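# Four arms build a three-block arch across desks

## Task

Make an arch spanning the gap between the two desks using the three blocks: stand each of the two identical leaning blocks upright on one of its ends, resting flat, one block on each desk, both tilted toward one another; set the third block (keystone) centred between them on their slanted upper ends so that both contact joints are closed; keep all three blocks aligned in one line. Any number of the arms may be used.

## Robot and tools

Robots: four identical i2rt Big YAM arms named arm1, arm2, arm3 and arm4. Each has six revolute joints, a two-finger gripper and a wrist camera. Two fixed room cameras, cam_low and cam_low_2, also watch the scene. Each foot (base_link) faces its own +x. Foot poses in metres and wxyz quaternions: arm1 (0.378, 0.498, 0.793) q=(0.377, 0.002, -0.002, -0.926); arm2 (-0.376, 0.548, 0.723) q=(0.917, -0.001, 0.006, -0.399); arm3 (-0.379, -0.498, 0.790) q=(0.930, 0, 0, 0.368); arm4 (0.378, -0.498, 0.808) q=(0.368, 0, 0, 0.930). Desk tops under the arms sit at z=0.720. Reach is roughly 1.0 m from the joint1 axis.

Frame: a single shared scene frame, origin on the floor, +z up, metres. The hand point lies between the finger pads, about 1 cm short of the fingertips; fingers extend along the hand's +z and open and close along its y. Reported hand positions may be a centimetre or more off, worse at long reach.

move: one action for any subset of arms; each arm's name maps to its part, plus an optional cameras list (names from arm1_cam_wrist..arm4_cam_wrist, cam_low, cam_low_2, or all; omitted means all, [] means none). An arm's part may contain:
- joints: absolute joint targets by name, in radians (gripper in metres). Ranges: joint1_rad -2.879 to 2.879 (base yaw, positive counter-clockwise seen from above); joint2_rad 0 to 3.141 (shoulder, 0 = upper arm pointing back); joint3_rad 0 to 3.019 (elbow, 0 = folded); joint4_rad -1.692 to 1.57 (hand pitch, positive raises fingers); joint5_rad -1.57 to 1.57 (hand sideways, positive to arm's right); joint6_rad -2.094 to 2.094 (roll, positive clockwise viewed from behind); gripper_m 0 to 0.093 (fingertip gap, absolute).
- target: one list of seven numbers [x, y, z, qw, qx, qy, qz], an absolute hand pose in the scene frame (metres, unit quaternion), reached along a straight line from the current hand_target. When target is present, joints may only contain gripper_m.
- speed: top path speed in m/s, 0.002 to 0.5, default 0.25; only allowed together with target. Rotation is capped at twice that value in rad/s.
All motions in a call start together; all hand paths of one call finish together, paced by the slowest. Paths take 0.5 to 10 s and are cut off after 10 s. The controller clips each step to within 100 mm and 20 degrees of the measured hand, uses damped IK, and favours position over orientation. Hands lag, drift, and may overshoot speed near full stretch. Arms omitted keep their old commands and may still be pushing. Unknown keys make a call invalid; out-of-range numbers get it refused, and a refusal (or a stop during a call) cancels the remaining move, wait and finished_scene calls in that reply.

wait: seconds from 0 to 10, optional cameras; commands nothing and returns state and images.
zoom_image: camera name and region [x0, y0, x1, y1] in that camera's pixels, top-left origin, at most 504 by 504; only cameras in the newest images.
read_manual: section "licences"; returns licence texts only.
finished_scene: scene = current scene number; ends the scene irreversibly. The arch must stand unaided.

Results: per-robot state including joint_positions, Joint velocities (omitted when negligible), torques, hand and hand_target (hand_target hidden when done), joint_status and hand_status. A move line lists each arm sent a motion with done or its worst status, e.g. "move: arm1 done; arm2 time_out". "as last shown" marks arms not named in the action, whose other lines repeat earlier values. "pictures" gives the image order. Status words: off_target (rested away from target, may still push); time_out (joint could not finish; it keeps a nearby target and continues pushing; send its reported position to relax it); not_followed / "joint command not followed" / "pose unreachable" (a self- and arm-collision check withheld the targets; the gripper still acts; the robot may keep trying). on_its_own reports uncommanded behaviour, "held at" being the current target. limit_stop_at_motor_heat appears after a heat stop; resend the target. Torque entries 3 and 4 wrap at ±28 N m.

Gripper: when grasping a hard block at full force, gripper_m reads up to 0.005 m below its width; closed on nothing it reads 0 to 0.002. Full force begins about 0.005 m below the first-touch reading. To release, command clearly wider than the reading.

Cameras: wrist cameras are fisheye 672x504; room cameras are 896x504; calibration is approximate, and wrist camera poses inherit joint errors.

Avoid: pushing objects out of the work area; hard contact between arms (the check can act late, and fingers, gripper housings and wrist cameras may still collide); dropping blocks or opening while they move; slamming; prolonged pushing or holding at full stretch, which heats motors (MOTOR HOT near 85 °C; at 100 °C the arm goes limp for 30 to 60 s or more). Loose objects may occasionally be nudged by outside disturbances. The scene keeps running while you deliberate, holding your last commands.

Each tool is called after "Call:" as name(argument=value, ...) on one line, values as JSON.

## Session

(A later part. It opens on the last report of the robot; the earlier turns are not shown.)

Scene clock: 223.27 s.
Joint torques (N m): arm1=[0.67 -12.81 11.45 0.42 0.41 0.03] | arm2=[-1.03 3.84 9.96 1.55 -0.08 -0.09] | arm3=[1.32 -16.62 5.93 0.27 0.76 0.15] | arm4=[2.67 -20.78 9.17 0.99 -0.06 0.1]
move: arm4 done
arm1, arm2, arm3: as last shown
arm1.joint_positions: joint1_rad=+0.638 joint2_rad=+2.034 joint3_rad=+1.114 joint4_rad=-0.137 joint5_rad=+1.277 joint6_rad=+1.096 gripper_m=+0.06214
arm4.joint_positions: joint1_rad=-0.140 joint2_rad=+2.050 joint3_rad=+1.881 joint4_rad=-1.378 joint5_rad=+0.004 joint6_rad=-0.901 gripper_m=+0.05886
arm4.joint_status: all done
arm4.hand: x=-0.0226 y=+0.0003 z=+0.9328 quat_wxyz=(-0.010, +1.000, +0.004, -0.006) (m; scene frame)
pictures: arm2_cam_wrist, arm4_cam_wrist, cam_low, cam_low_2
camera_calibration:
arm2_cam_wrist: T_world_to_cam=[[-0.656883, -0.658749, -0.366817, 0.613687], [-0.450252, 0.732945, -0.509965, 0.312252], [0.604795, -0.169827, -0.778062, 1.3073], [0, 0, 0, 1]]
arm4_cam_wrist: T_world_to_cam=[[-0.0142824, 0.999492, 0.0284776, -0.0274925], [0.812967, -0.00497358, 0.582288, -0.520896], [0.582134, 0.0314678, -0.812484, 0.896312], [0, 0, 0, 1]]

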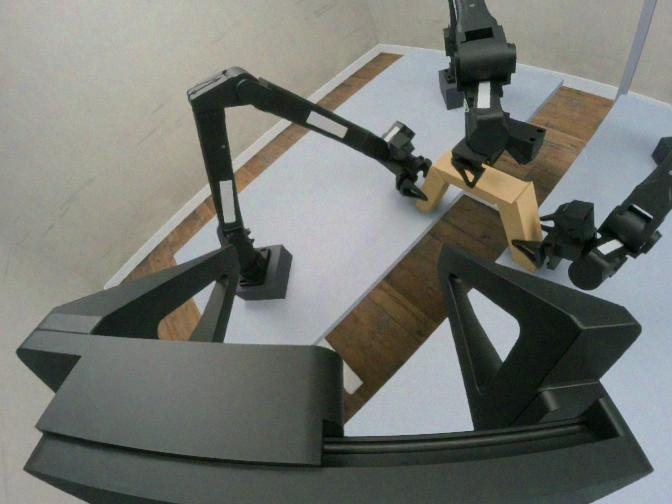

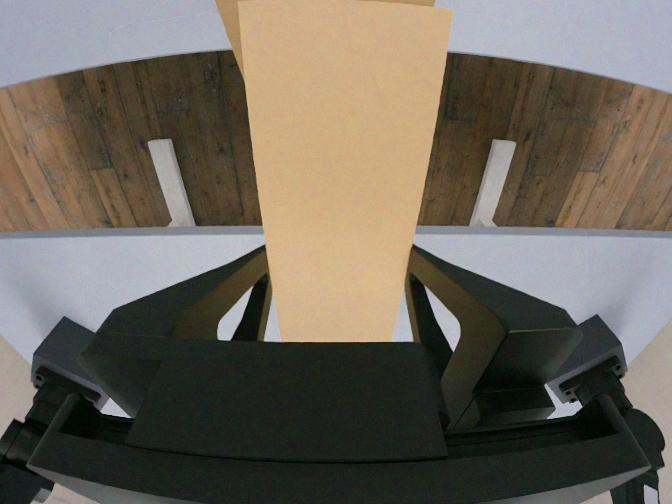

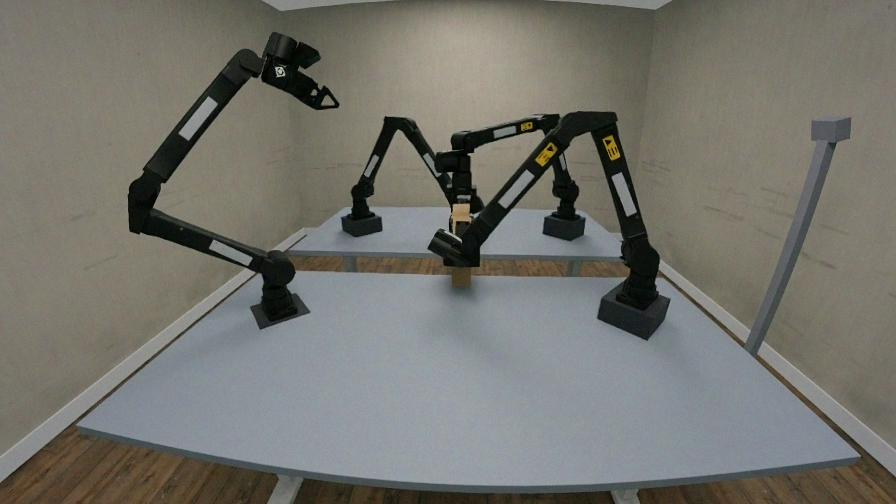

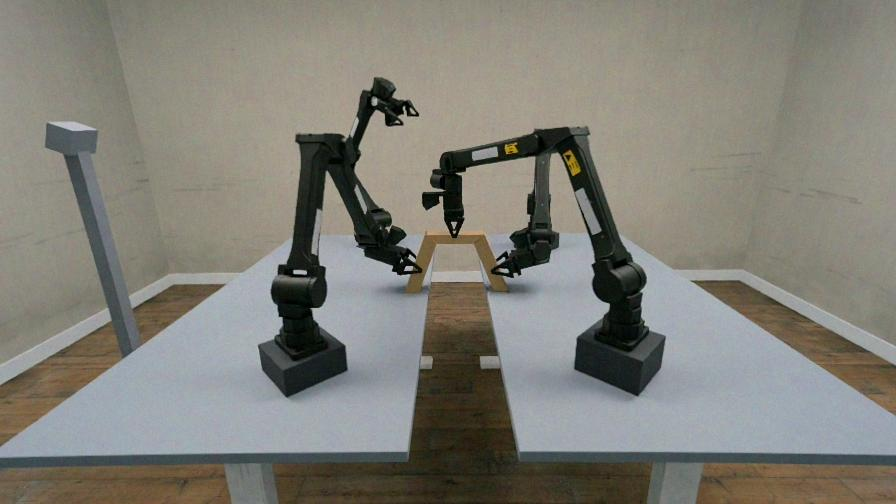

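Call:
move(arm4={"joints":{"gripper_m":0.065}}, cameras=[])

Call:
move(arm1={"joints":{"gripper_m":0.067}}, cameras=["arm1_cam_wrist","arm3_cam_wrist","cam_low_2","cam_low"])

Call:
zoom_image(camera="cam_low", region=[435, 195, 485, 245])

Call:
zoom_image(camera="cam_low_2", region=[400, 180, 520, 300])

Scene clock: 227.10 s.
Joint torques (N m): arm1=[0.62 -12.81 11.48 0.42 0.42 0.03] | arm2=[-0.85 3.66 10 1.61 -0.08 -0.09] | arm3=[1.26 -16.56 5.98 0.18 0.79 0.16] | arm4=[2.61 -20.78 9.16 0.98 -0.06 0.1]
move: arm4 done
arm1, arm2, arm3: as last shown
arm4.joint_positions: joint1_rad=-0.140 joint2_rad=+2.050 joint3_rad=+1.881 joint4_rad=-1.378 joint5_rad=+0.004 joint6_rad=-0.904 gripper_m=+0.06477
arm4.joint_status: all done
arm4.hand: x=-0.0226 y=+0.0003 z=+0.9328 quat_wxyz=(-0.010, +1.000, +0.006, -0.006) (m; scene frame)
pictures: none

Scene clock: 227.50 s.
Joint torques (N m): arm1=[0.56 -12.75 11.38 0.44 0.41 0.03] | arm2=[-1.14 3.78 9.95 1.47 -0.1 -0.1] | arm3=[1.14 -16.32 6.08 0.29 0.79 0.16] | arm4=[2.67 -20.66 9.17 0.98 -0.06 0.1]
move: arm1 done
arm1.joint_positions: joint1_rad=+0.638 joint2_rad=+2.034 joint3_rad=+1.115 joint4_rad=-0.137 joint5_rad=+1.277 joint6_rad=+1.100 gripper_m=+0.06680
arm1.joint_status: all done
arm1.hand: x=+0.1293 y=-0.0139 z=+0.8205 quat_wxyz=(-0.017, -0.792, +0.030, +0.609) (m; scene frame)
arm2, arm3, arm4: as last shown
arm4.joint_positions: joint1_rad=-0.140 joint2_rad=+2.050 joint3_rad=+1.881 joint4_rad=-1.378 joint5_rad=+0.004 joint6_rad=-0.904 gripper_m=+0.06489
pictures: arm1_cam_wrist, arm3_cam_wrist, cam_low, cam_low_2
camera_calibration:
arm1_cam_wrist: T_world_to_cam=[[0.0171082, 0.995148, -0.0968948, 0.0937718], [0.797215, -0.0720652, -0.599378, 0.387549], [-0.603453, -0.0669918, -0.79458, 0.850918], [0, 0, 0, 1]]
arm3_cam_wrist: T_world_to_cam=[[-0.0170953, -0.99709, -0.0742938, 0.0699124], [-0.830855, 0.0555028, -0.553714, 0.352647], [0.556226, 0.0522615, -0.829386, 0.868914], [0, 0, 0, 1]]

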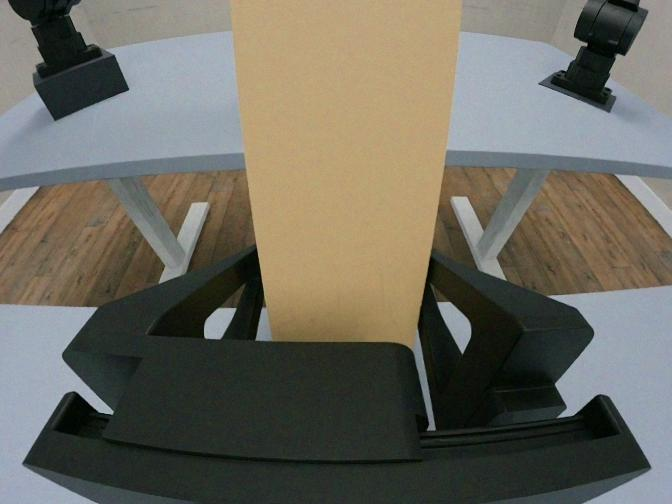

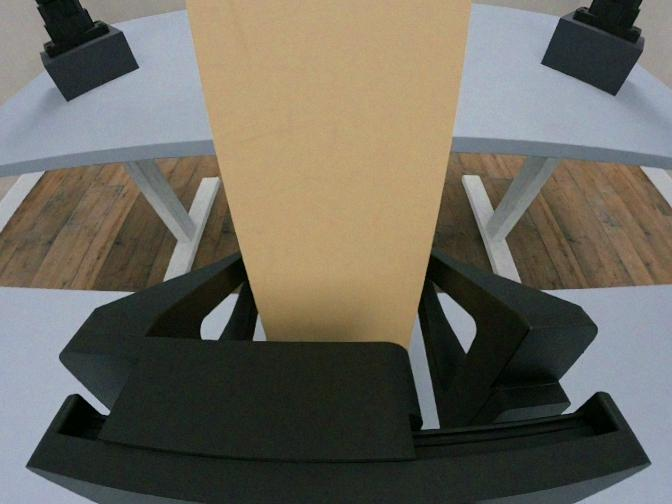

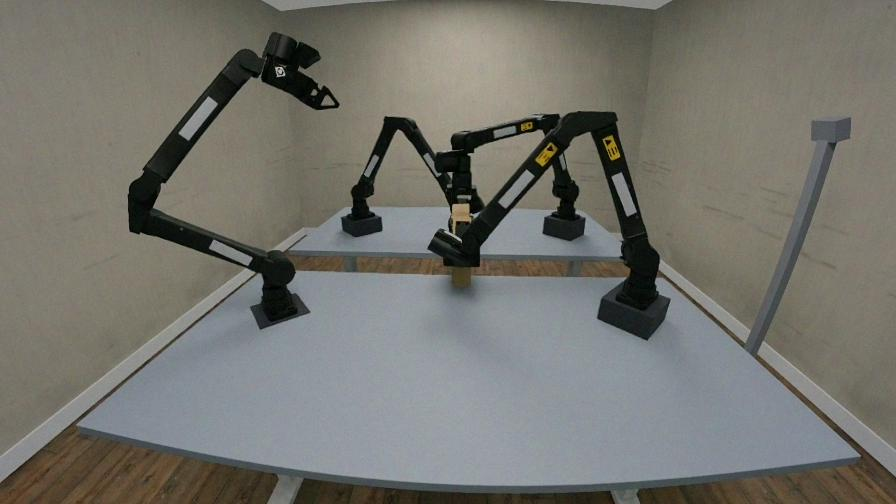

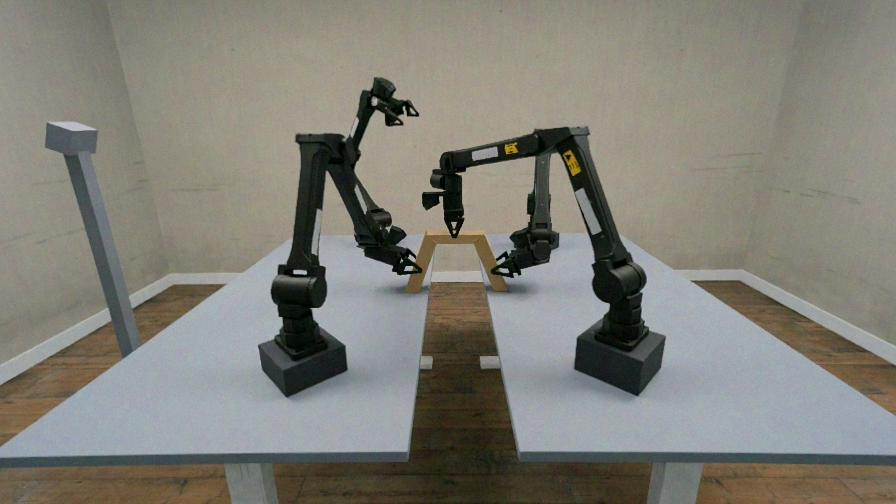

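Scaled by 10.080 from the camera's 896x504 image, which has a finer 1280x720 frame.

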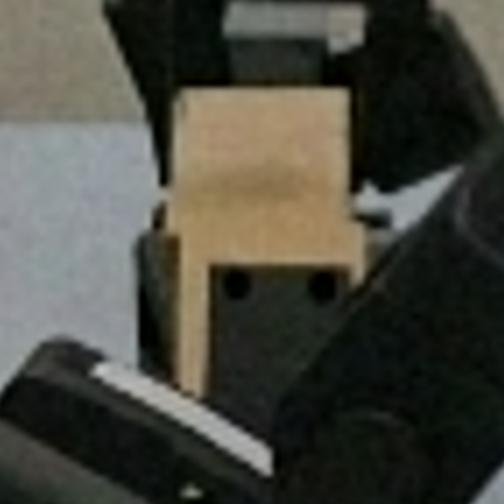

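Scaled by 4.200 from the camera's 896x504 image, which has a finer 1280x720 frame.

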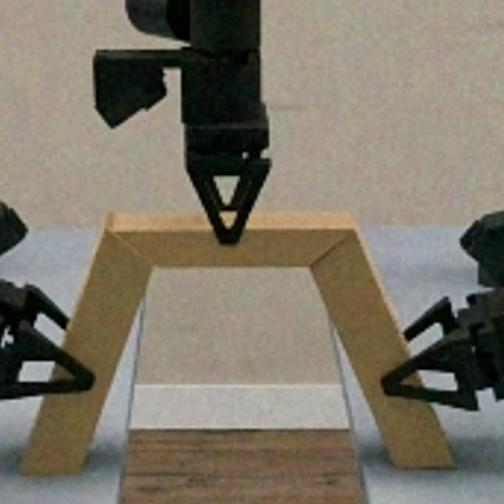

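Call:
move(arm1={"joints":{"gripper_m":0.082}}, arm3={"joints":{"gripper_m":0.082}}, cameras=["arm1_cam_wrist","arm3_cam_wrist"])

Scene clock: 228.97 s.
Joint torques (N m): arm1=[0.56 -12.86 11.4 0.43 0.41 0.03] | arm2=[-1.14 3.78 9.89 1.61 -0.06 -0.1] | arm3=[1.73 -16.67 5.94 0.24 0.76 0.15] | arm4=[2.55 -20.84 9.17 1.01 -0.06 0.1]
move: arm1 done; arm3 done
arm1.joint_positions: joint1_rad=+0.638 joint2_rad=+2.034 joint3_rad=+1.115 joint4_rad=-0.137 joint5_rad=+1.277 joint6_rad=+1.100 gripper_m=+0.08177
arm1.joint_status: all done
arm1.hand: x=+0.1293 y=-0.0139 z=+0.8205 quat_wxyz=(-0.017, -0.792, +0.030, +0.609) (m; scene frame)
arm2, arm4: as last shown
arm3.joint_positions: joint1_rad=+0.635 joint2_rad=+1.994 joint3_rad=+1.103 joint4_rad=-0.174 joint5_rad=+1.168 joint6_rad=+1.106 gripper_m=+0.08183
arm3.joint_status: all done
arm3.hand: x=-0.1232 y=+0.0116 z=+0.8171 quat_wxyz=(-0.572, -0.023, -0.819, -0.028) (m; scene frame)
pictures: arm1_cam_wrist, arm3_cam_wrist
camera_calibration:
arm1_cam_wrist: T_world_to_cam=[[0.0171082, 0.995148, -0.0968948, 0.0937718], [0.797215, -0.0720652, -0.599378, 0.387549], [-0.603453, -0.0669918, -0.79458, 0.850918], [0, 0, 0, 1]]
arm3_cam_wrist: T_world_to_cam=[[-0.0170953, -0.99709, -0.0742938, 0.0699124], [-0.830855, 0.0555028, -0.553714, 0.352647], [0.556226, 0.0522615, -0.829386, 0.868914], [0, 0, 0, 1]]

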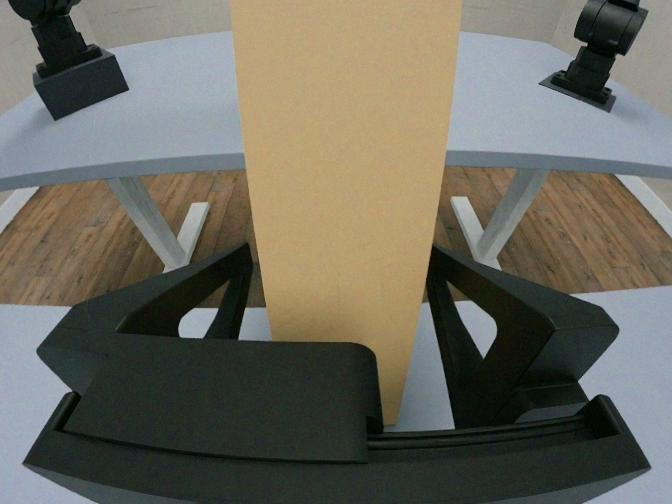

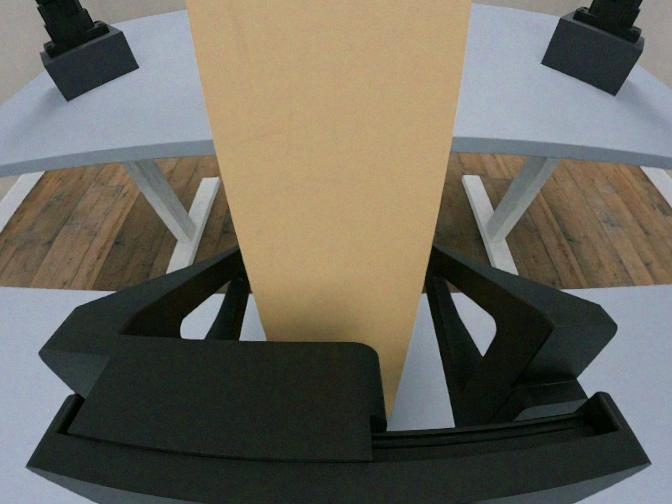

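Call:
move(arm1={"target":[0.19,-0.024,0.854,-0.034,-0.791,0.040,0.610],"speed":0.06}, arm3={"target":[-0.188,0.014,0.852,0.5745,0.024,0.817,0.034],"speed":0.06}, cameras=["arm1_cam_wrist","arm3_cam_wrist","cam_low_2"])

Call:
zoom_image(camera="cam_low_2", region=[400, 180, 520, 300])

Scene clock: 232.57 s.
Joint torques (N m): arm1=[1.14 -14.62 11.41 -0.34 0.8 0.03] | arm2=[-1.26 3.78 9.96 1.51 -0.09 -0.09] | arm3=[2.08 -16.03 9.37 -0.4 0.87 0.27] | arm4=[2.61 -20.66 9.16 0.98 -0.05 0.09]
move: arm1 off_target; arm3 off_target
arm1.joint_positions: joint1_rad=+0.746 joint2_rad=+2.012 joint3_rad=+1.154 joint4_rad=-0.603 joint5_rad=+1.308 joint6_rad=+1.484 gripper_m=+0.08189
arm1.hand: x=+0.1862 y=-0.0009 z=+0.8303 quat_wxyz=(-0.002, -0.795, +0.019, +0.607) (m; scene frame)
arm1.hand_target: x=+0.1904 y=-0.0223 z=+0.8545 quat_wxyz=(-0.032, -0.791, +0.037, +0.609) (m; scene frame)
arm1.hand_status: off_target (0.033 m and 4.4 deg from the pose sent, 0.070 m and 2.3 deg at the start)
arm2.joint_positions: joint1_rad=-0.068 joint2_rad=+0.615 joint3_rad=+1.398 joint4_rad=-1.168 joint5_rad=-0.283 joint6_rad=+0.288 gripper_m=+0.09396
arm2.hand: x=-0.1788 y=+0.3871 z=+1.3047 quat_wxyz=(-0.558, -0.390, -0.730, +0.053) (m; scene frame)
arm3.joint_positions: joint1_rad=+0.750 joint2_rad=+1.949 joint3_rad=+1.103 joint4_rad=-0.550 joint5_rad=+1.213 joint6_rad=+1.394 gripper_m=+0.08191
arm3.hand: x=-0.1834 y=-0.0091 z=+0.8294 quat_wxyz=(-0.572, -0.005, -0.820, -0.002) (m; scene frame)
arm3.hand_target: x=-0.1883 y=+0.0124 z=+0.8524 quat_wxyz=(-0.575, -0.022, -0.817, -0.032) (m; scene frame)
arm3.hand_status: off_target (0.033 m and 4.3 deg from the pose sent, 0.074 m and 0.8 deg at the start)
arm4: as last shown
pictures: arm1_cam_wrist, arm3_cam_wrist, cam_low_2
camera_calibration:
arm1_cam_wrist: T_world_to_cam=[[0.0184178, 0.997947, -0.0613382, 0.0510698], [0.801464, -0.0514138, -0.595829, 0.345263], [-0.597759, -0.0381865, -0.800766, 0.898038], [0, 0, 0, 1]]
arm3_cam_wrist: T_world_to_cam=[[-0.0180076, -0.999767, -0.0118722, -0.00283544], [-0.831866, 0.0215688, -0.554557, 0.310828], [0.554684, -0.000110155, -0.832061, 0.915188], [0, 0, 0, 1]]

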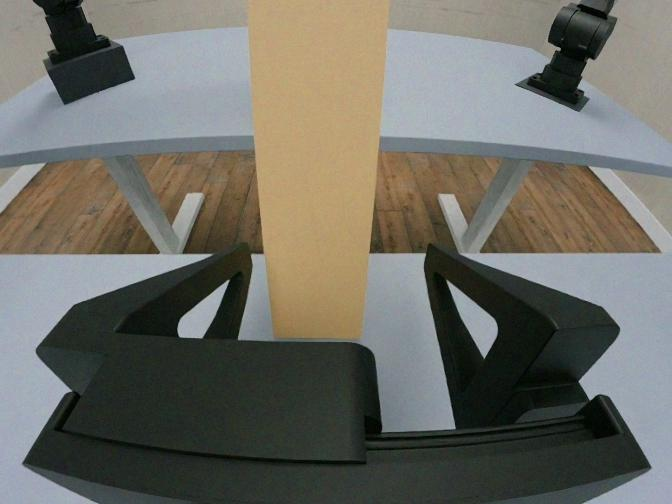

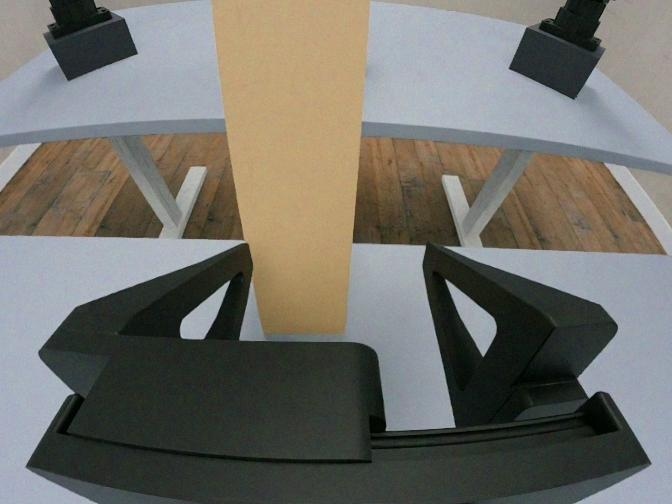

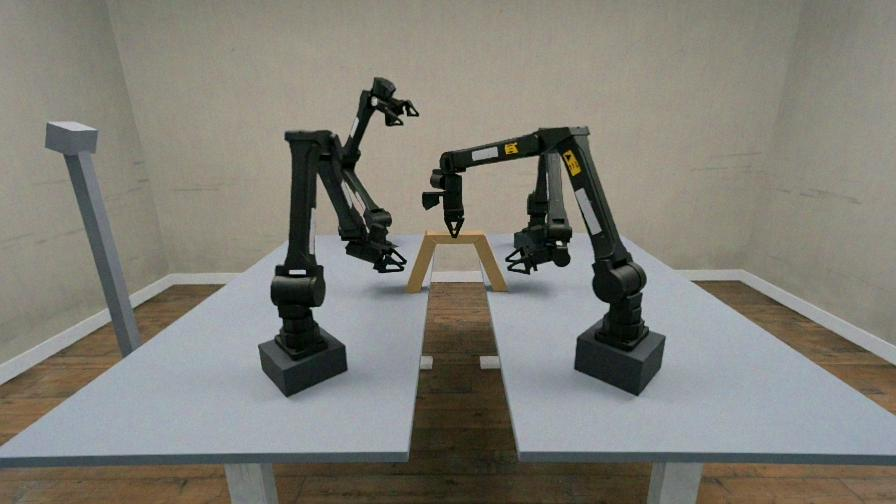

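Scaled by 4.200 from the camera's 896x504 image, which has a finer 1280x720 frame.

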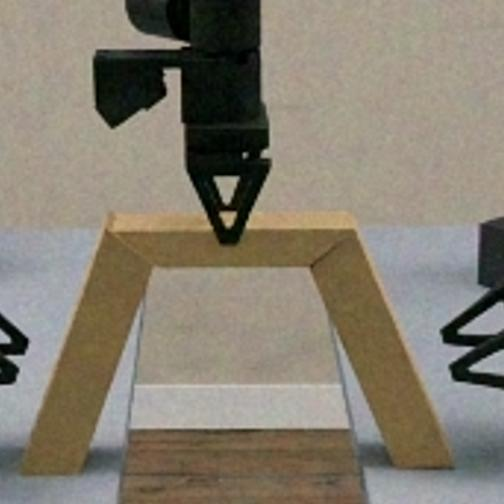

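Call:
move(arm1={"target":[0.29,-0.01,0.91,-0.034,-0.791,0.040,0.610],"speed":0.15}, arm3={"target":[-0.29,0.01,0.91,0.5745,0.024,0.817,0.034],"speed":0.15}, arm4={"joints":{"gripper_m":0.085}}, cameras=["arm1_cam_wrist","arm4_cam_wrist","arm3_cam_wrist","cam_low_2","cam_low"])

Call:
zoom_image(camera="cam_low", region=[430, 195, 500, 300])

Scene clock: 235.60 s.
Joint torques (N m): arm1=[0.56 -12.4 12.23 -1.06 0.34 0.04] | arm2=[-0.85 3.6 9.92 1.54 -0.08 -0.12] | arm3=[1.85 -13.68 9.87 -0.98 0.44 0.3] | arm4=[2.49 -20.72 9.17 0.98 -0.07 0.09]
move: arm1 off_target; arm3 off_target; arm4 done
arm1.joint_positions: joint1_rad=+0.945 joint2_rad=+1.953 joint3_rad=+1.278 joint4_rad=-1.332 joint5_rad=+1.282 joint6_rad=+2.093 gripper_m=+0.08189
arm1.hand: x=+0.2843 y=+0.0061 z=+0.9007 quat_wxyz=(-0.029, -0.795, +0.019, +0.606) (m; scene frame)
arm1.hand_target: x=+0.2897 y=-0.0098 z=+0.9101 quat_wxyz=(-0.046, -0.796, +0.031, +0.602) (m; scene frame)
arm1.hand_status: off_target (0.020 m and 2.5 deg from the pose sent, 0.131 m and 4.4 deg at the start; a joint's target at an end of its range on 33 of 65 steps)
arm2: as last shown
arm3.joint_positions: joint1_rad=+0.954 joint2_rad=+1.905 joint3_rad=+1.275 joint4_rad=-1.273 joint5_rad=+1.214 joint6_rad=+1.982 gripper_m=+0.08191
arm3.hand: x=-0.2829 y=-0.0053 z=+0.9047 quat_wxyz=(-0.578, -0.018, -0.816, -0.022) (m; scene frame)
arm3.hand_target: x=-0.2900 y=+0.0097 z=+0.9101 quat_wxyz=(-0.574, -0.026, -0.817, -0.036) (m; scene frame)
arm3.hand_status: off_target (0.018 m and 1.6 deg from the pose sent, 0.135 m and 4.3 deg at the start)
arm4.joint_positions: joint1_rad=-0.140 joint2_rad=+2.050 joint3_rad=+1.881 joint4_rad=-1.378 joint5_rad=+0.004 joint6_rad=-0.904 gripper_m=+0.08487
arm4.joint_status: all done
arm4.hand: x=-0.0226 y=+0.0003 z=+0.9328 quat_wxyz=(-0.010, +1.000, +0.006, -0.006) (m; scene frame)
pictures: arm1_cam_wrist, arm3_cam_wrist, arm4_cam_wrist, cam_low, cam_low_2
camera_calibration:
arm1_cam_wrist: T_world_to_cam=[[-0.0149813, 0.994481, -0.10384, 0.0943412], [0.803183, -0.0498862, -0.59364, 0.306461], [-0.595544, -0.0922961, -0.798003, 1.01044], [0, 0, 0, 1]]
arm3_cam_wrist: T_world_to_cam=[[-0.0155722, -0.998162, -0.0585635, 0.0429768], [-0.823105, 0.0460502, -0.566019, 0.282691], [0.567676, 0.0393897, -0.822309, 1.02803], [0, 0, 0, 1]]
arm4_cam_wrist: T_world_to_cam=[[-0.0173496, 0.999443, 0.0285123, -0.0275942], [0.812943, -0.00250093, 0.582338, -0.520944], [0.582085, 0.0332822, -0.812446, 0.896276], [0, 0, 0, 1]]

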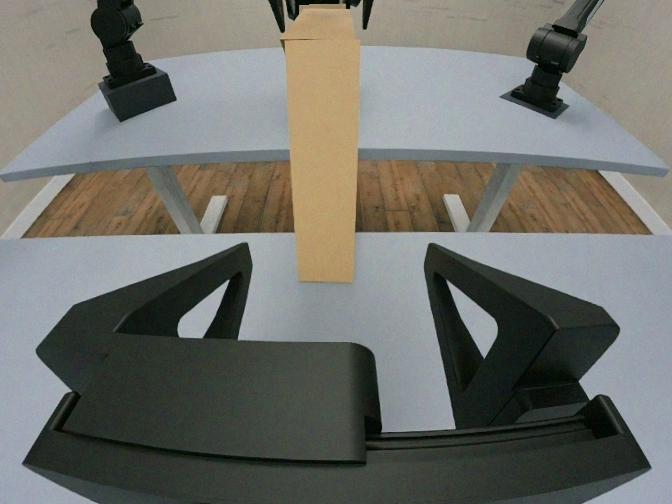

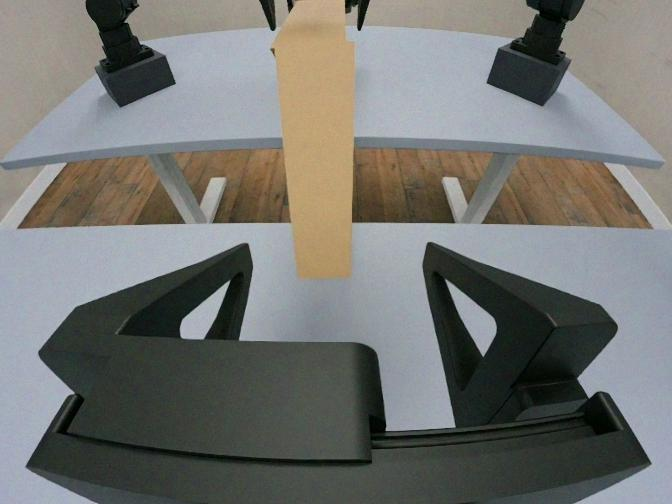

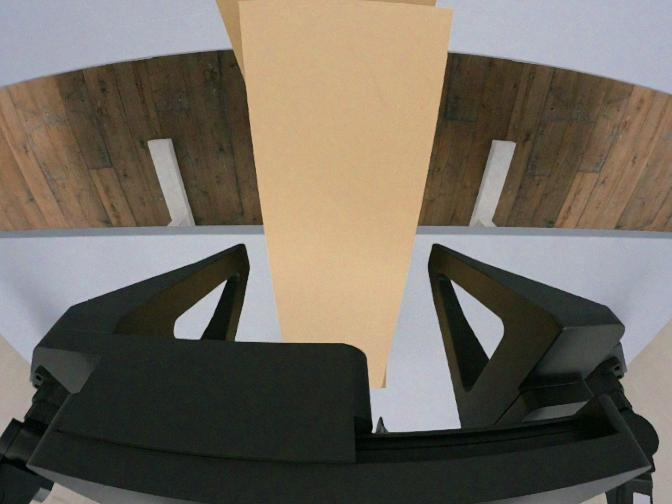

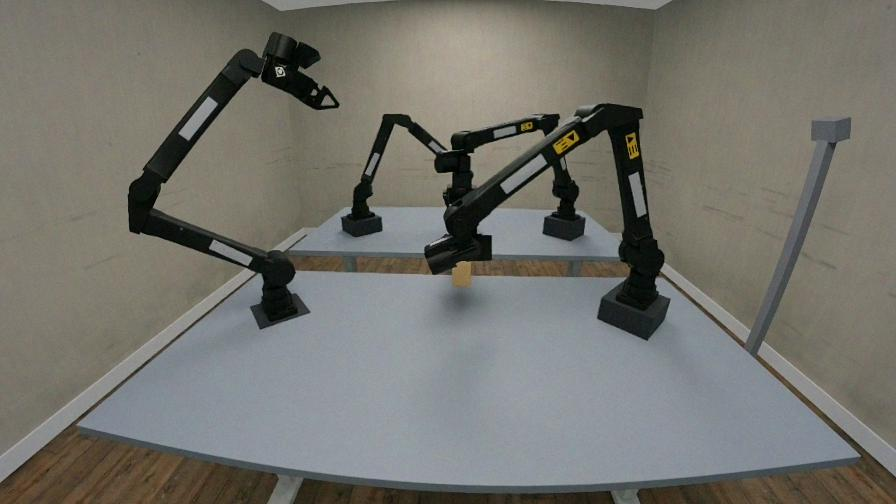

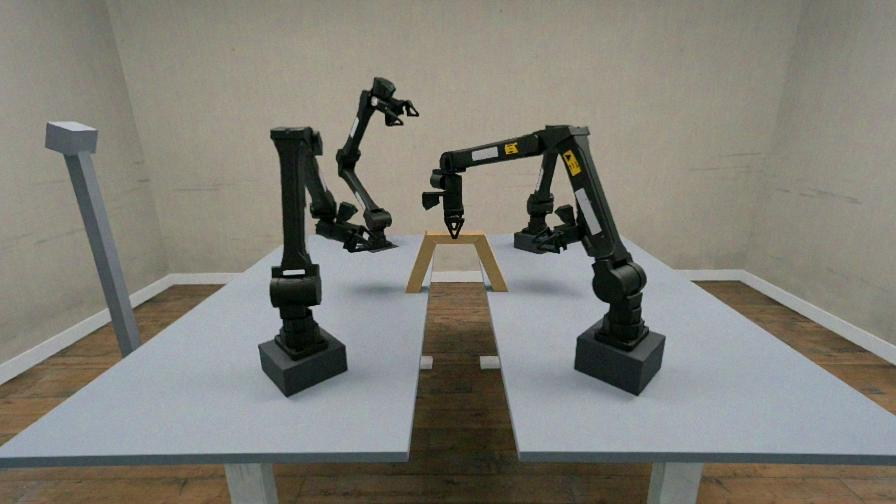

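Scaled by 4.800 from the camera's 896x504 image, which has a finer 1280x720 frame.

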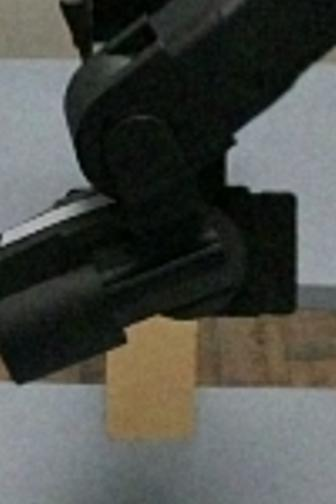

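Call:
zoom_image(camera="arm3_cam_wrist", region=[250, 0, 380, 100])

Call:
zoom_image(camera="arm1_cam_wrist", region=[250, 0, 380, 100])

Call:
zoom_image(camera="cam_low_2", region=[400, 180, 520, 300])

Scaled by 3.877 from the camera's 672x504 image, which has a finer 960x720 frame.

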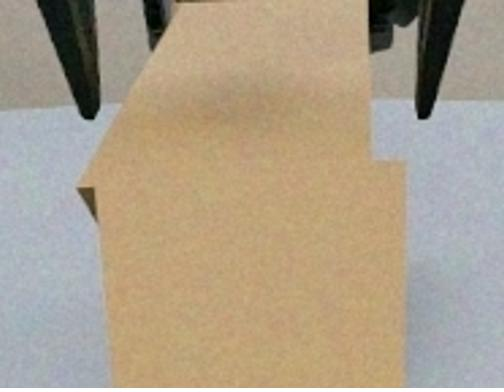

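Scaled by 3.877 from the camera's 672x504 image, which has a finer 960x720 frame.

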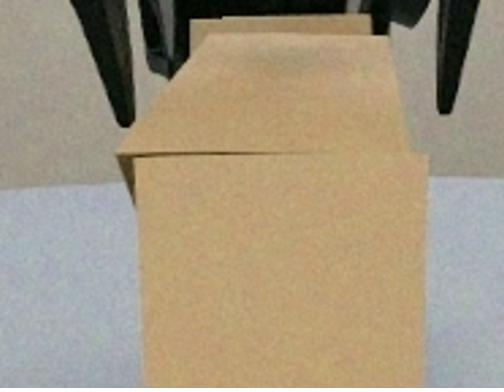

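Scaled by 4.200 from the camera's 896x504 image, which has a finer 1280x720 frame.

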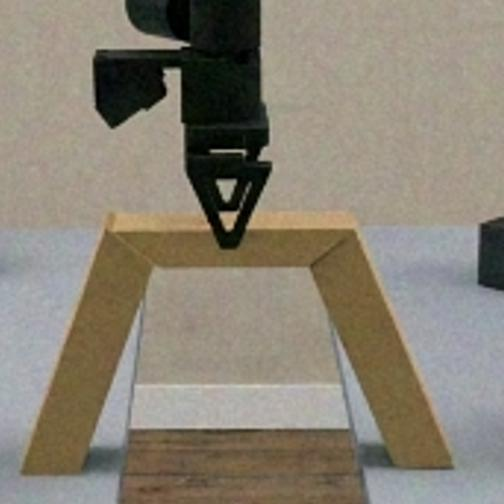

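Call:
move(arm4={"joints":{"joint6_rad":-0.96}}, cameras=["arm4_cam_wrist"])

Scene clock: 239.00 s.
Joint torques (N m): arm1=[0.56 -12.4 12.22 -1.03 0.34 0.03] | arm2=[-1.03 3.6 10 1.52 -0.08 -0.09] | arm3=[1.85 -13.39 9.85 -1.07 0.43 0.28] | arm4=[2.61 -20.72 9.14 0.96 -0.07 -0.12]
move: arm4 done
arm1.joint_positions: joint1_rad=+0.945 joint2_rad=+1.953 joint3_rad=+1.279 joint4_rad=-1.332 joint5_rad=+1.282 joint6_rad=+2.094 gripper_m=+0.08189
arm1.hand: x=+0.2843 y=+0.0060 z=+0.9008 quat_wxyz=(-0.030, -0.794, +0.020, +0.606) (m; scene frame)
arm2: as last shown
arm3.joint_positions: joint1_rad=+0.954 joint2_rad=+1.905 joint3_rad=+1.276 joint4_rad=-1.273 joint5_rad=+1.214 joint6_rad=+1.983 gripper_m=+0.08191
arm3.hand: x=-0.2829 y=-0.0052 z=+0.9048 quat_wxyz=(-0.578, -0.019, -0.816, -0.022) (m; scene frame)
arm4.joint_positions: joint1_rad=-0.140 joint2_rad=+2.050 joint3_rad=+1.881 joint4_rad=-1.378 joint5_rad=+0.004 joint6_rad=-0.941 gripper_m=+0.08487
arm4.joint_status: all done
arm4.hand: x=-0.0226 y=+0.0003 z=+0.9328 quat_wxyz=(-0.010, +1.000, +0.024, -0.006) (m; scene frame)
pictures: arm4_cam_wrist
camera_calibration:
arm4_cam_wrist: T_world_to_cam=[[-0.0541357, 0.998115, 0.0289137, -0.0288007], [0.812057, 0.0271574, 0.582945, -0.52154], [0.581061, 0.0550377, -0.811997, 0.895826], [0, 0, 0, 1]]

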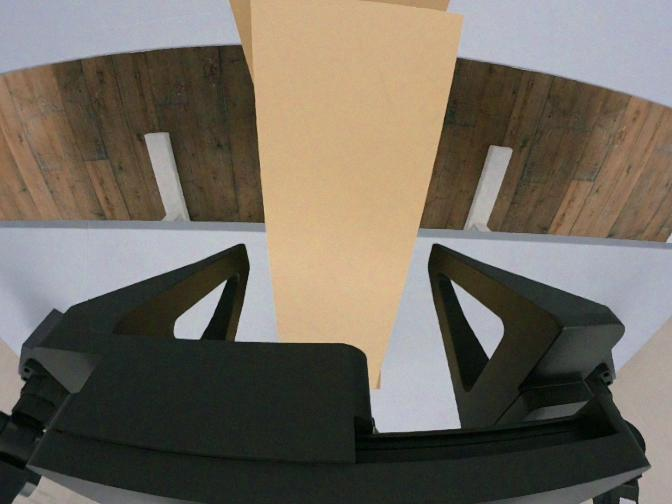

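Call:
move(arm4={"joints":{"gripper_m":0.064}}, cameras=[])

Call:
move(arm4={"joints":{"gripper_m":0.058}}, cameras=["arm4_cam_wrist","arm1_cam_wrist","arm3_cam_wrist","cam_low_2"])

Call:
zoom_image(camera="arm3_cam_wrist", region=[250, 0, 380, 100])

Call:
zoom_image(camera="arm1_cam_wrist", region=[250, 0, 380, 100])

Call:
zoom_image(camera="cam_low_2", region=[400, 180, 520, 300])

Scene clock: 240.93 s.
Joint torques (N m): arm1=[0.56 -12.45 12.21 -1.06 0.34 0.03] | arm2=[-1.14 3.49 9.95 1.55 -0.08 -0.08] | arm3=[1.55 -13.63 10.02 -1.24 0.42 0.3] | arm4=[2.61 -20.72 9.14 0.98 -0.06 -0.14]
move: arm4 done
arm1.joint_positions: joint1_rad=+0.945 joint2_rad=+1.953 joint3_rad=+1.279 joint4_rad=-1.332 joint5_rad=+1.282 joint6_rad=+2.096 gripper_m=+0.08189
arm1.hand: x=+0.2843 y=+0.0060 z=+0.9008 quat_wxyz=(-0.031, -0.794, +0.020, +0.606) (m; scene frame)
arm2, arm3: as last shown
arm4.joint_positions: joint1_rad=-0.140 joint2_rad=+2.050 joint3_rad=+1.881 joint4_rad=-1.378 joint5_rad=+0.004 joint6_rad=-0.942 gripper_m=+0.06422
arm4.joint_status: all done
arm4.hand: x=-0.0226 y=+0.0003 z=+0.9328 quat_wxyz=(-0.010, +1.000, +0.025, -0.006) (m; scene frame)
pictures: none

Scene clock: 241.37 s.
Joint torques (N m): arm1=[0.62 -12.4 12.19 -1.06 0.34 0.03] | arm2=[-1.26 3.9 9.94 1.55 -0.08 -0.09] | arm3=[1.26 -13.74 9.91 -1.13 0.42 0.27] | arm4=[2.61 -20.72 9.18 0.99 -0.07 -0.13]
move: arm4 done
arm1, arm2, arm3: as last shown
arm4.joint_positions: joint1_rad=-0.140 joint2_rad=+2.050 joint3_rad=+1.881 joint4_rad=-1.378 joint5_rad=+0.004 joint6_rad=-0.941 gripper_m=+0.05901
arm4.joint_status: all done
arm4.hand: x=-0.0226 y=+0.0003 z=+0.9328 quat_wxyz=(-0.010, +1.000, +0.024, -0.006) (m; scene frame)
pictures: arm1_cam_wrist, arm3_cam_wrist, arm4_cam_wrist, cam_low_2
camera_calibration:
arm1_cam_wrist: T_world_to_cam=[[-0.0141629, 0.994141, -0.107159, 0.0972413], [0.803219, -0.0525162, -0.593365, 0.306253], [-0.595516, -0.094476, -0.797769, 1.01031], [0, 0, 0, 1]]
arm3_cam_wrist: T_world_to_cam=[[-0.0160838, -0.998046, -0.0603841, 0.0446181], [-0.823123, 0.0475016, -0.565873, 0.282597], [0.567635, 0.0406022, -0.822278, 1.02809], [0, 0, 0, 1]]
arm4_cam_wrist: T_world_to_cam=[[-0.0541357, 0.998115, 0.0289137, -0.0288007], [0.812057, 0.0271574, 0.582945, -0.52154], [0.581061, 0.0550377, -0.811997, 0.895826], [0, 0, 0, 1]]

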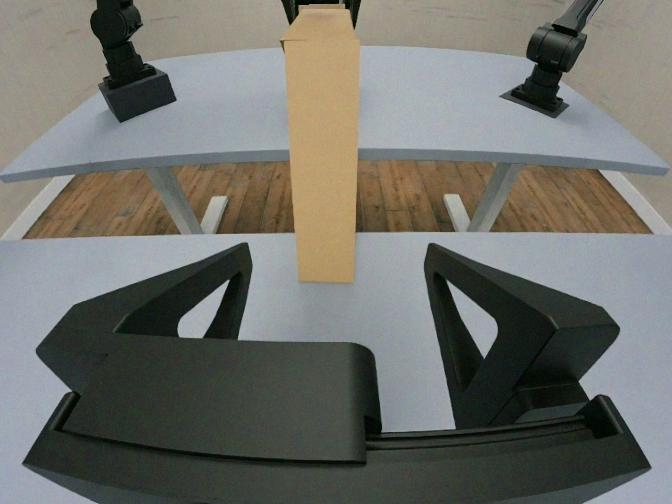

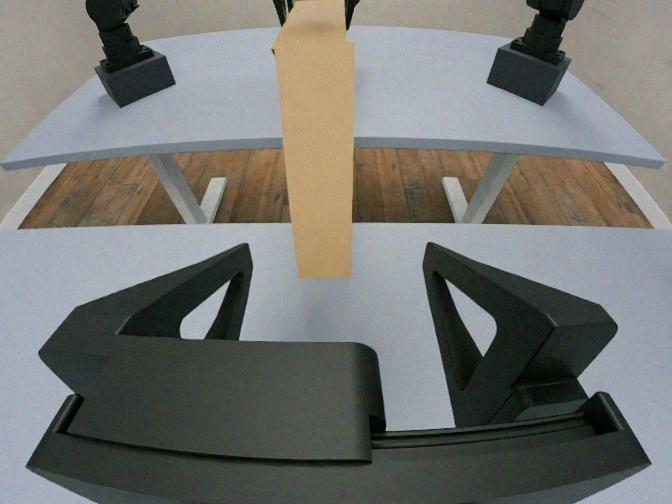

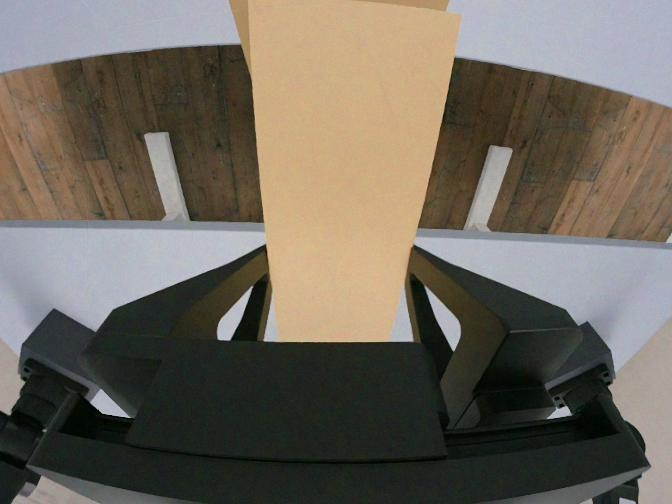

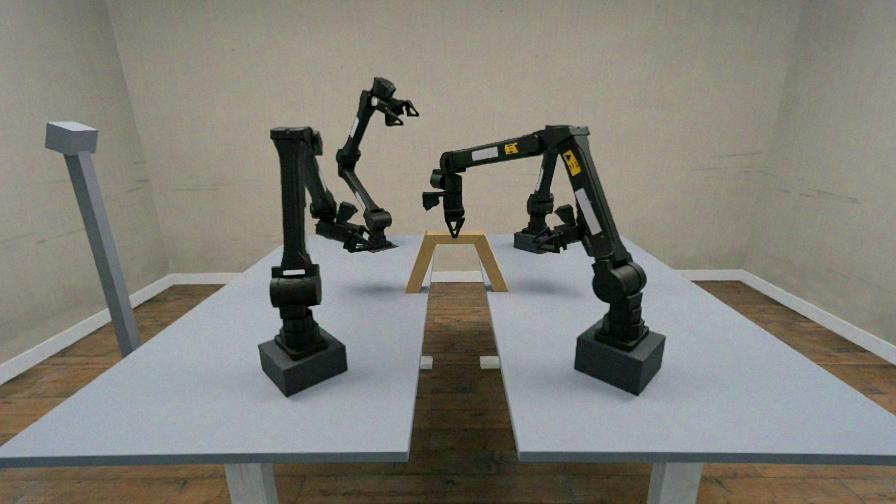

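Scaled by 3.877 from the camera's 672x504 image, which has a finer 960x720 frame.

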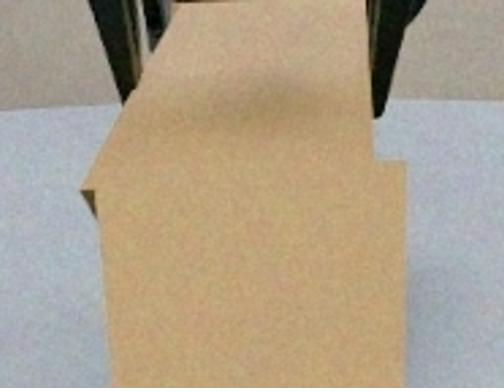

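Scaled by 3.877 from the camera's 672x504 image, which has a finer 960x720 frame.

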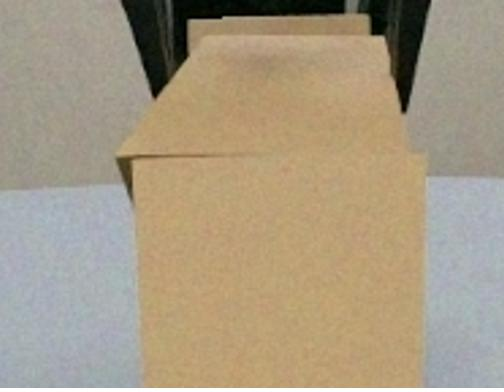

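Scaled by 4.200 from the camera's 896x504 image, which has a finer 1280x720 frame.

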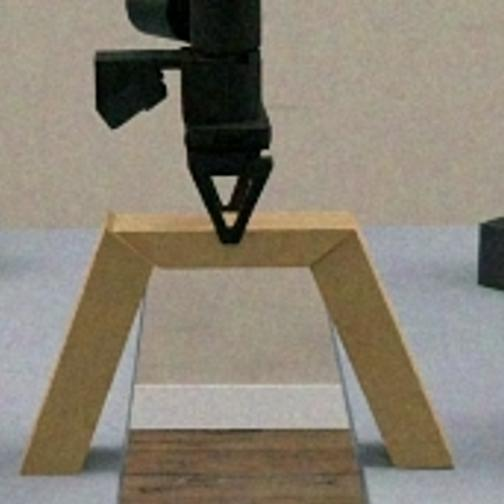

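Call:
move(arm4={"joints":{"gripper_m":0.055,"joint6_rad":-0.985}}, cameras=["arm4_cam_wrist","arm1_cam_wrist","arm3_cam_wrist","cam_low_2"])

Call:
zoom_image(camera="arm3_cam_wrist", region=[250, 0, 380, 100])

Call:
zoom_image(camera="arm1_cam_wrist", region=[250, 0, 380, 100])

Call:
zoom_image(camera="cam_low_2", region=[400, 180, 520, 300])

Scene clock: 243.37 s.
Joint torques (N m): arm1=[0.62 -12.4 12.21 -1.03 0.34 0.04] | arm2=[-0.97 3.6 9.98 1.52 -0.08 -0.09] | arm3=[1.32 -13.92 9.99 -1.01 0.41 0.29] | arm4=[2.61 -20.78 9.17 0.95 -0.07 -0.21]
move: arm4 off_target
arm1, arm2, arm3: as last shown
arm1.joint_positions: joint1_rad=+0.945 joint2_rad=+1.953 joint3_rad=+1.279 joint4_rad=-1.332 joint5_rad=+1.282 joint6_rad=+2.097 gripper_m=+0.08189
arm1.hand: x=+0.2843 y=+0.0060 z=+0.9008 quat_wxyz=(-0.031, -0.794, +0.021, +0.606) (m; scene frame)
arm4.joint_positions: joint1_rad=-0.140 joint2_rad=+2.050 joint3_rad=+1.881 joint4_rad=-1.378 joint5_rad=+0.004 joint6_rad=-0.967 gripper_m=+0.05879
arm4.joint_status: gripper_m off_target (ended at +0.05880, target +0.05500); the others done
arm4.hand: x=-0.0226 y=+0.0003 z=+0.9328 quat_wxyz=(-0.010, +0.999, +0.037, -0.005) (m; scene frame)
pictures: arm1_cam_wrist, arm3_cam_wrist, arm4_cam_wrist, cam_low_2
camera_calibration:
arm1_cam_wrist: T_world_to_cam=[[-0.0137576, 0.993987, -0.10863, 0.0984522], [0.803219, -0.0537183, -0.593257, 0.306163], [-0.595525, -0.0954157, -0.79765, 1.01021], [0, 0, 0, 1]]
arm3_cam_wrist: T_world_to_cam=[[-0.0160838, -0.998046, -0.0603841, 0.0446181], [-0.823123, 0.0475016, -0.565873, 0.282597], [0.567635, 0.0406022, -0.822278, 1.02809], [0, 0, 0, 1]]
arm4_cam_wrist: T_world_to_cam=[[-0.0801509, 0.996356, 0.0291811, -0.0296383], [0.81077, 0.0481356, 0.583382, -0.521984], [0.579852, 0.0704178, -0.811673, 0.895492], [0, 0, 0, 1]]

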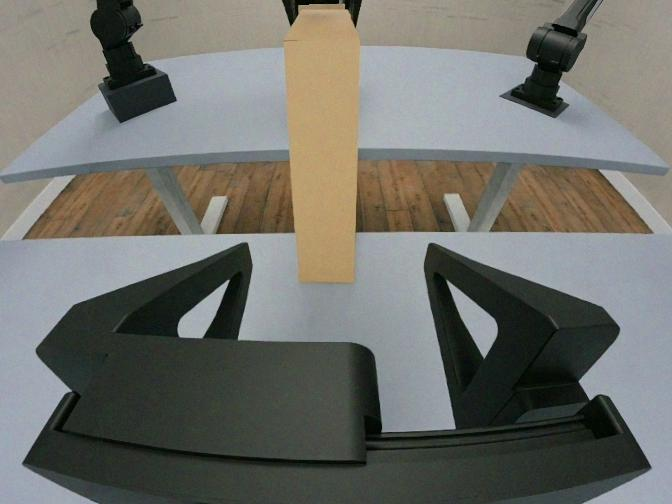

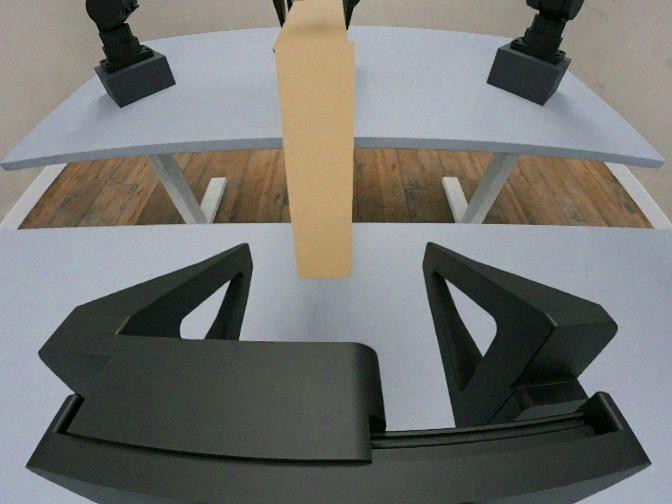

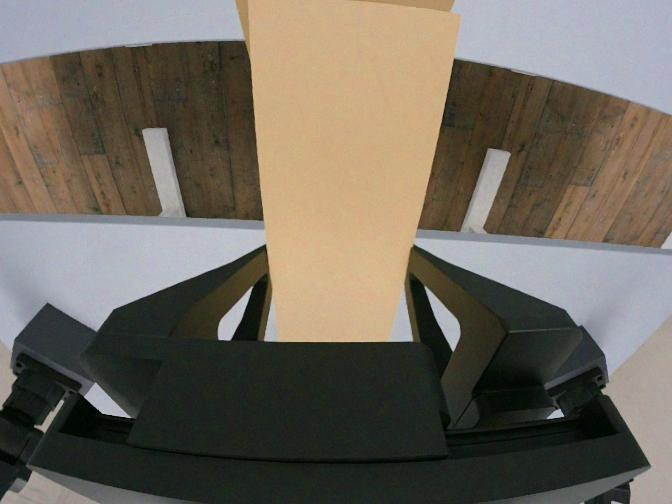

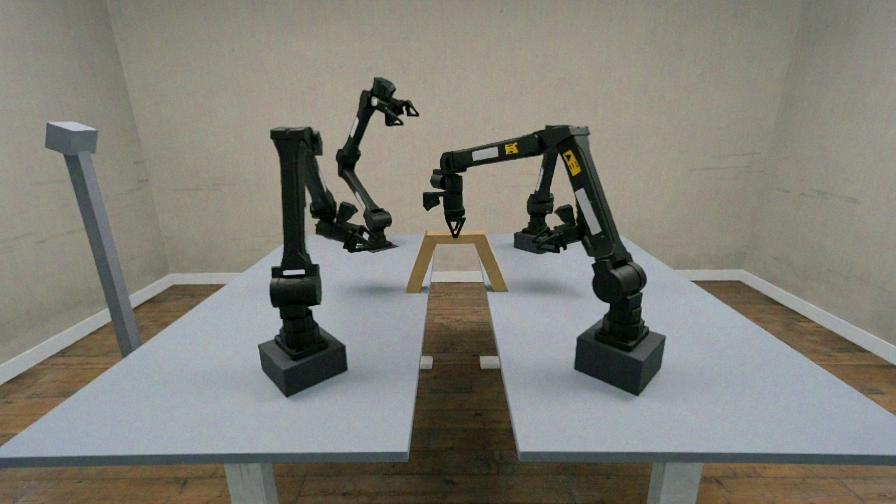

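Scaled by 3.877 from the camera's 672x504 image, which has a finer 960x720 frame.

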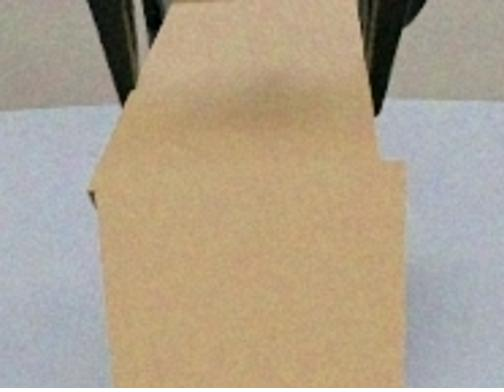

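Scaled by 3.877 from the camera's 672x504 image, which has a finer 960x720 frame.

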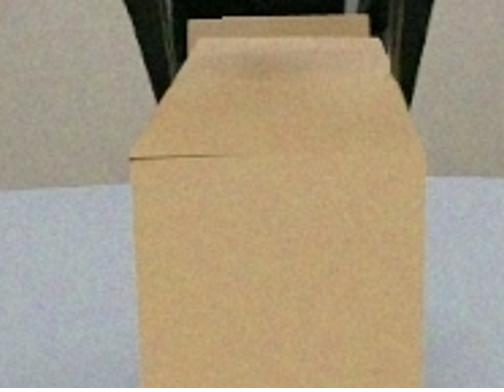

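Scaled by 4.200 from the camera's 896x504 image, which has a finer 1280x720 frame.

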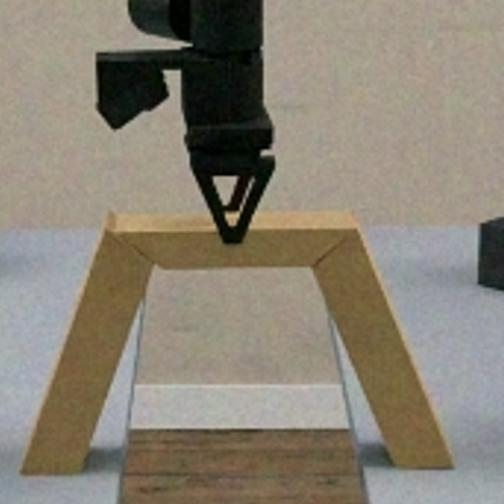

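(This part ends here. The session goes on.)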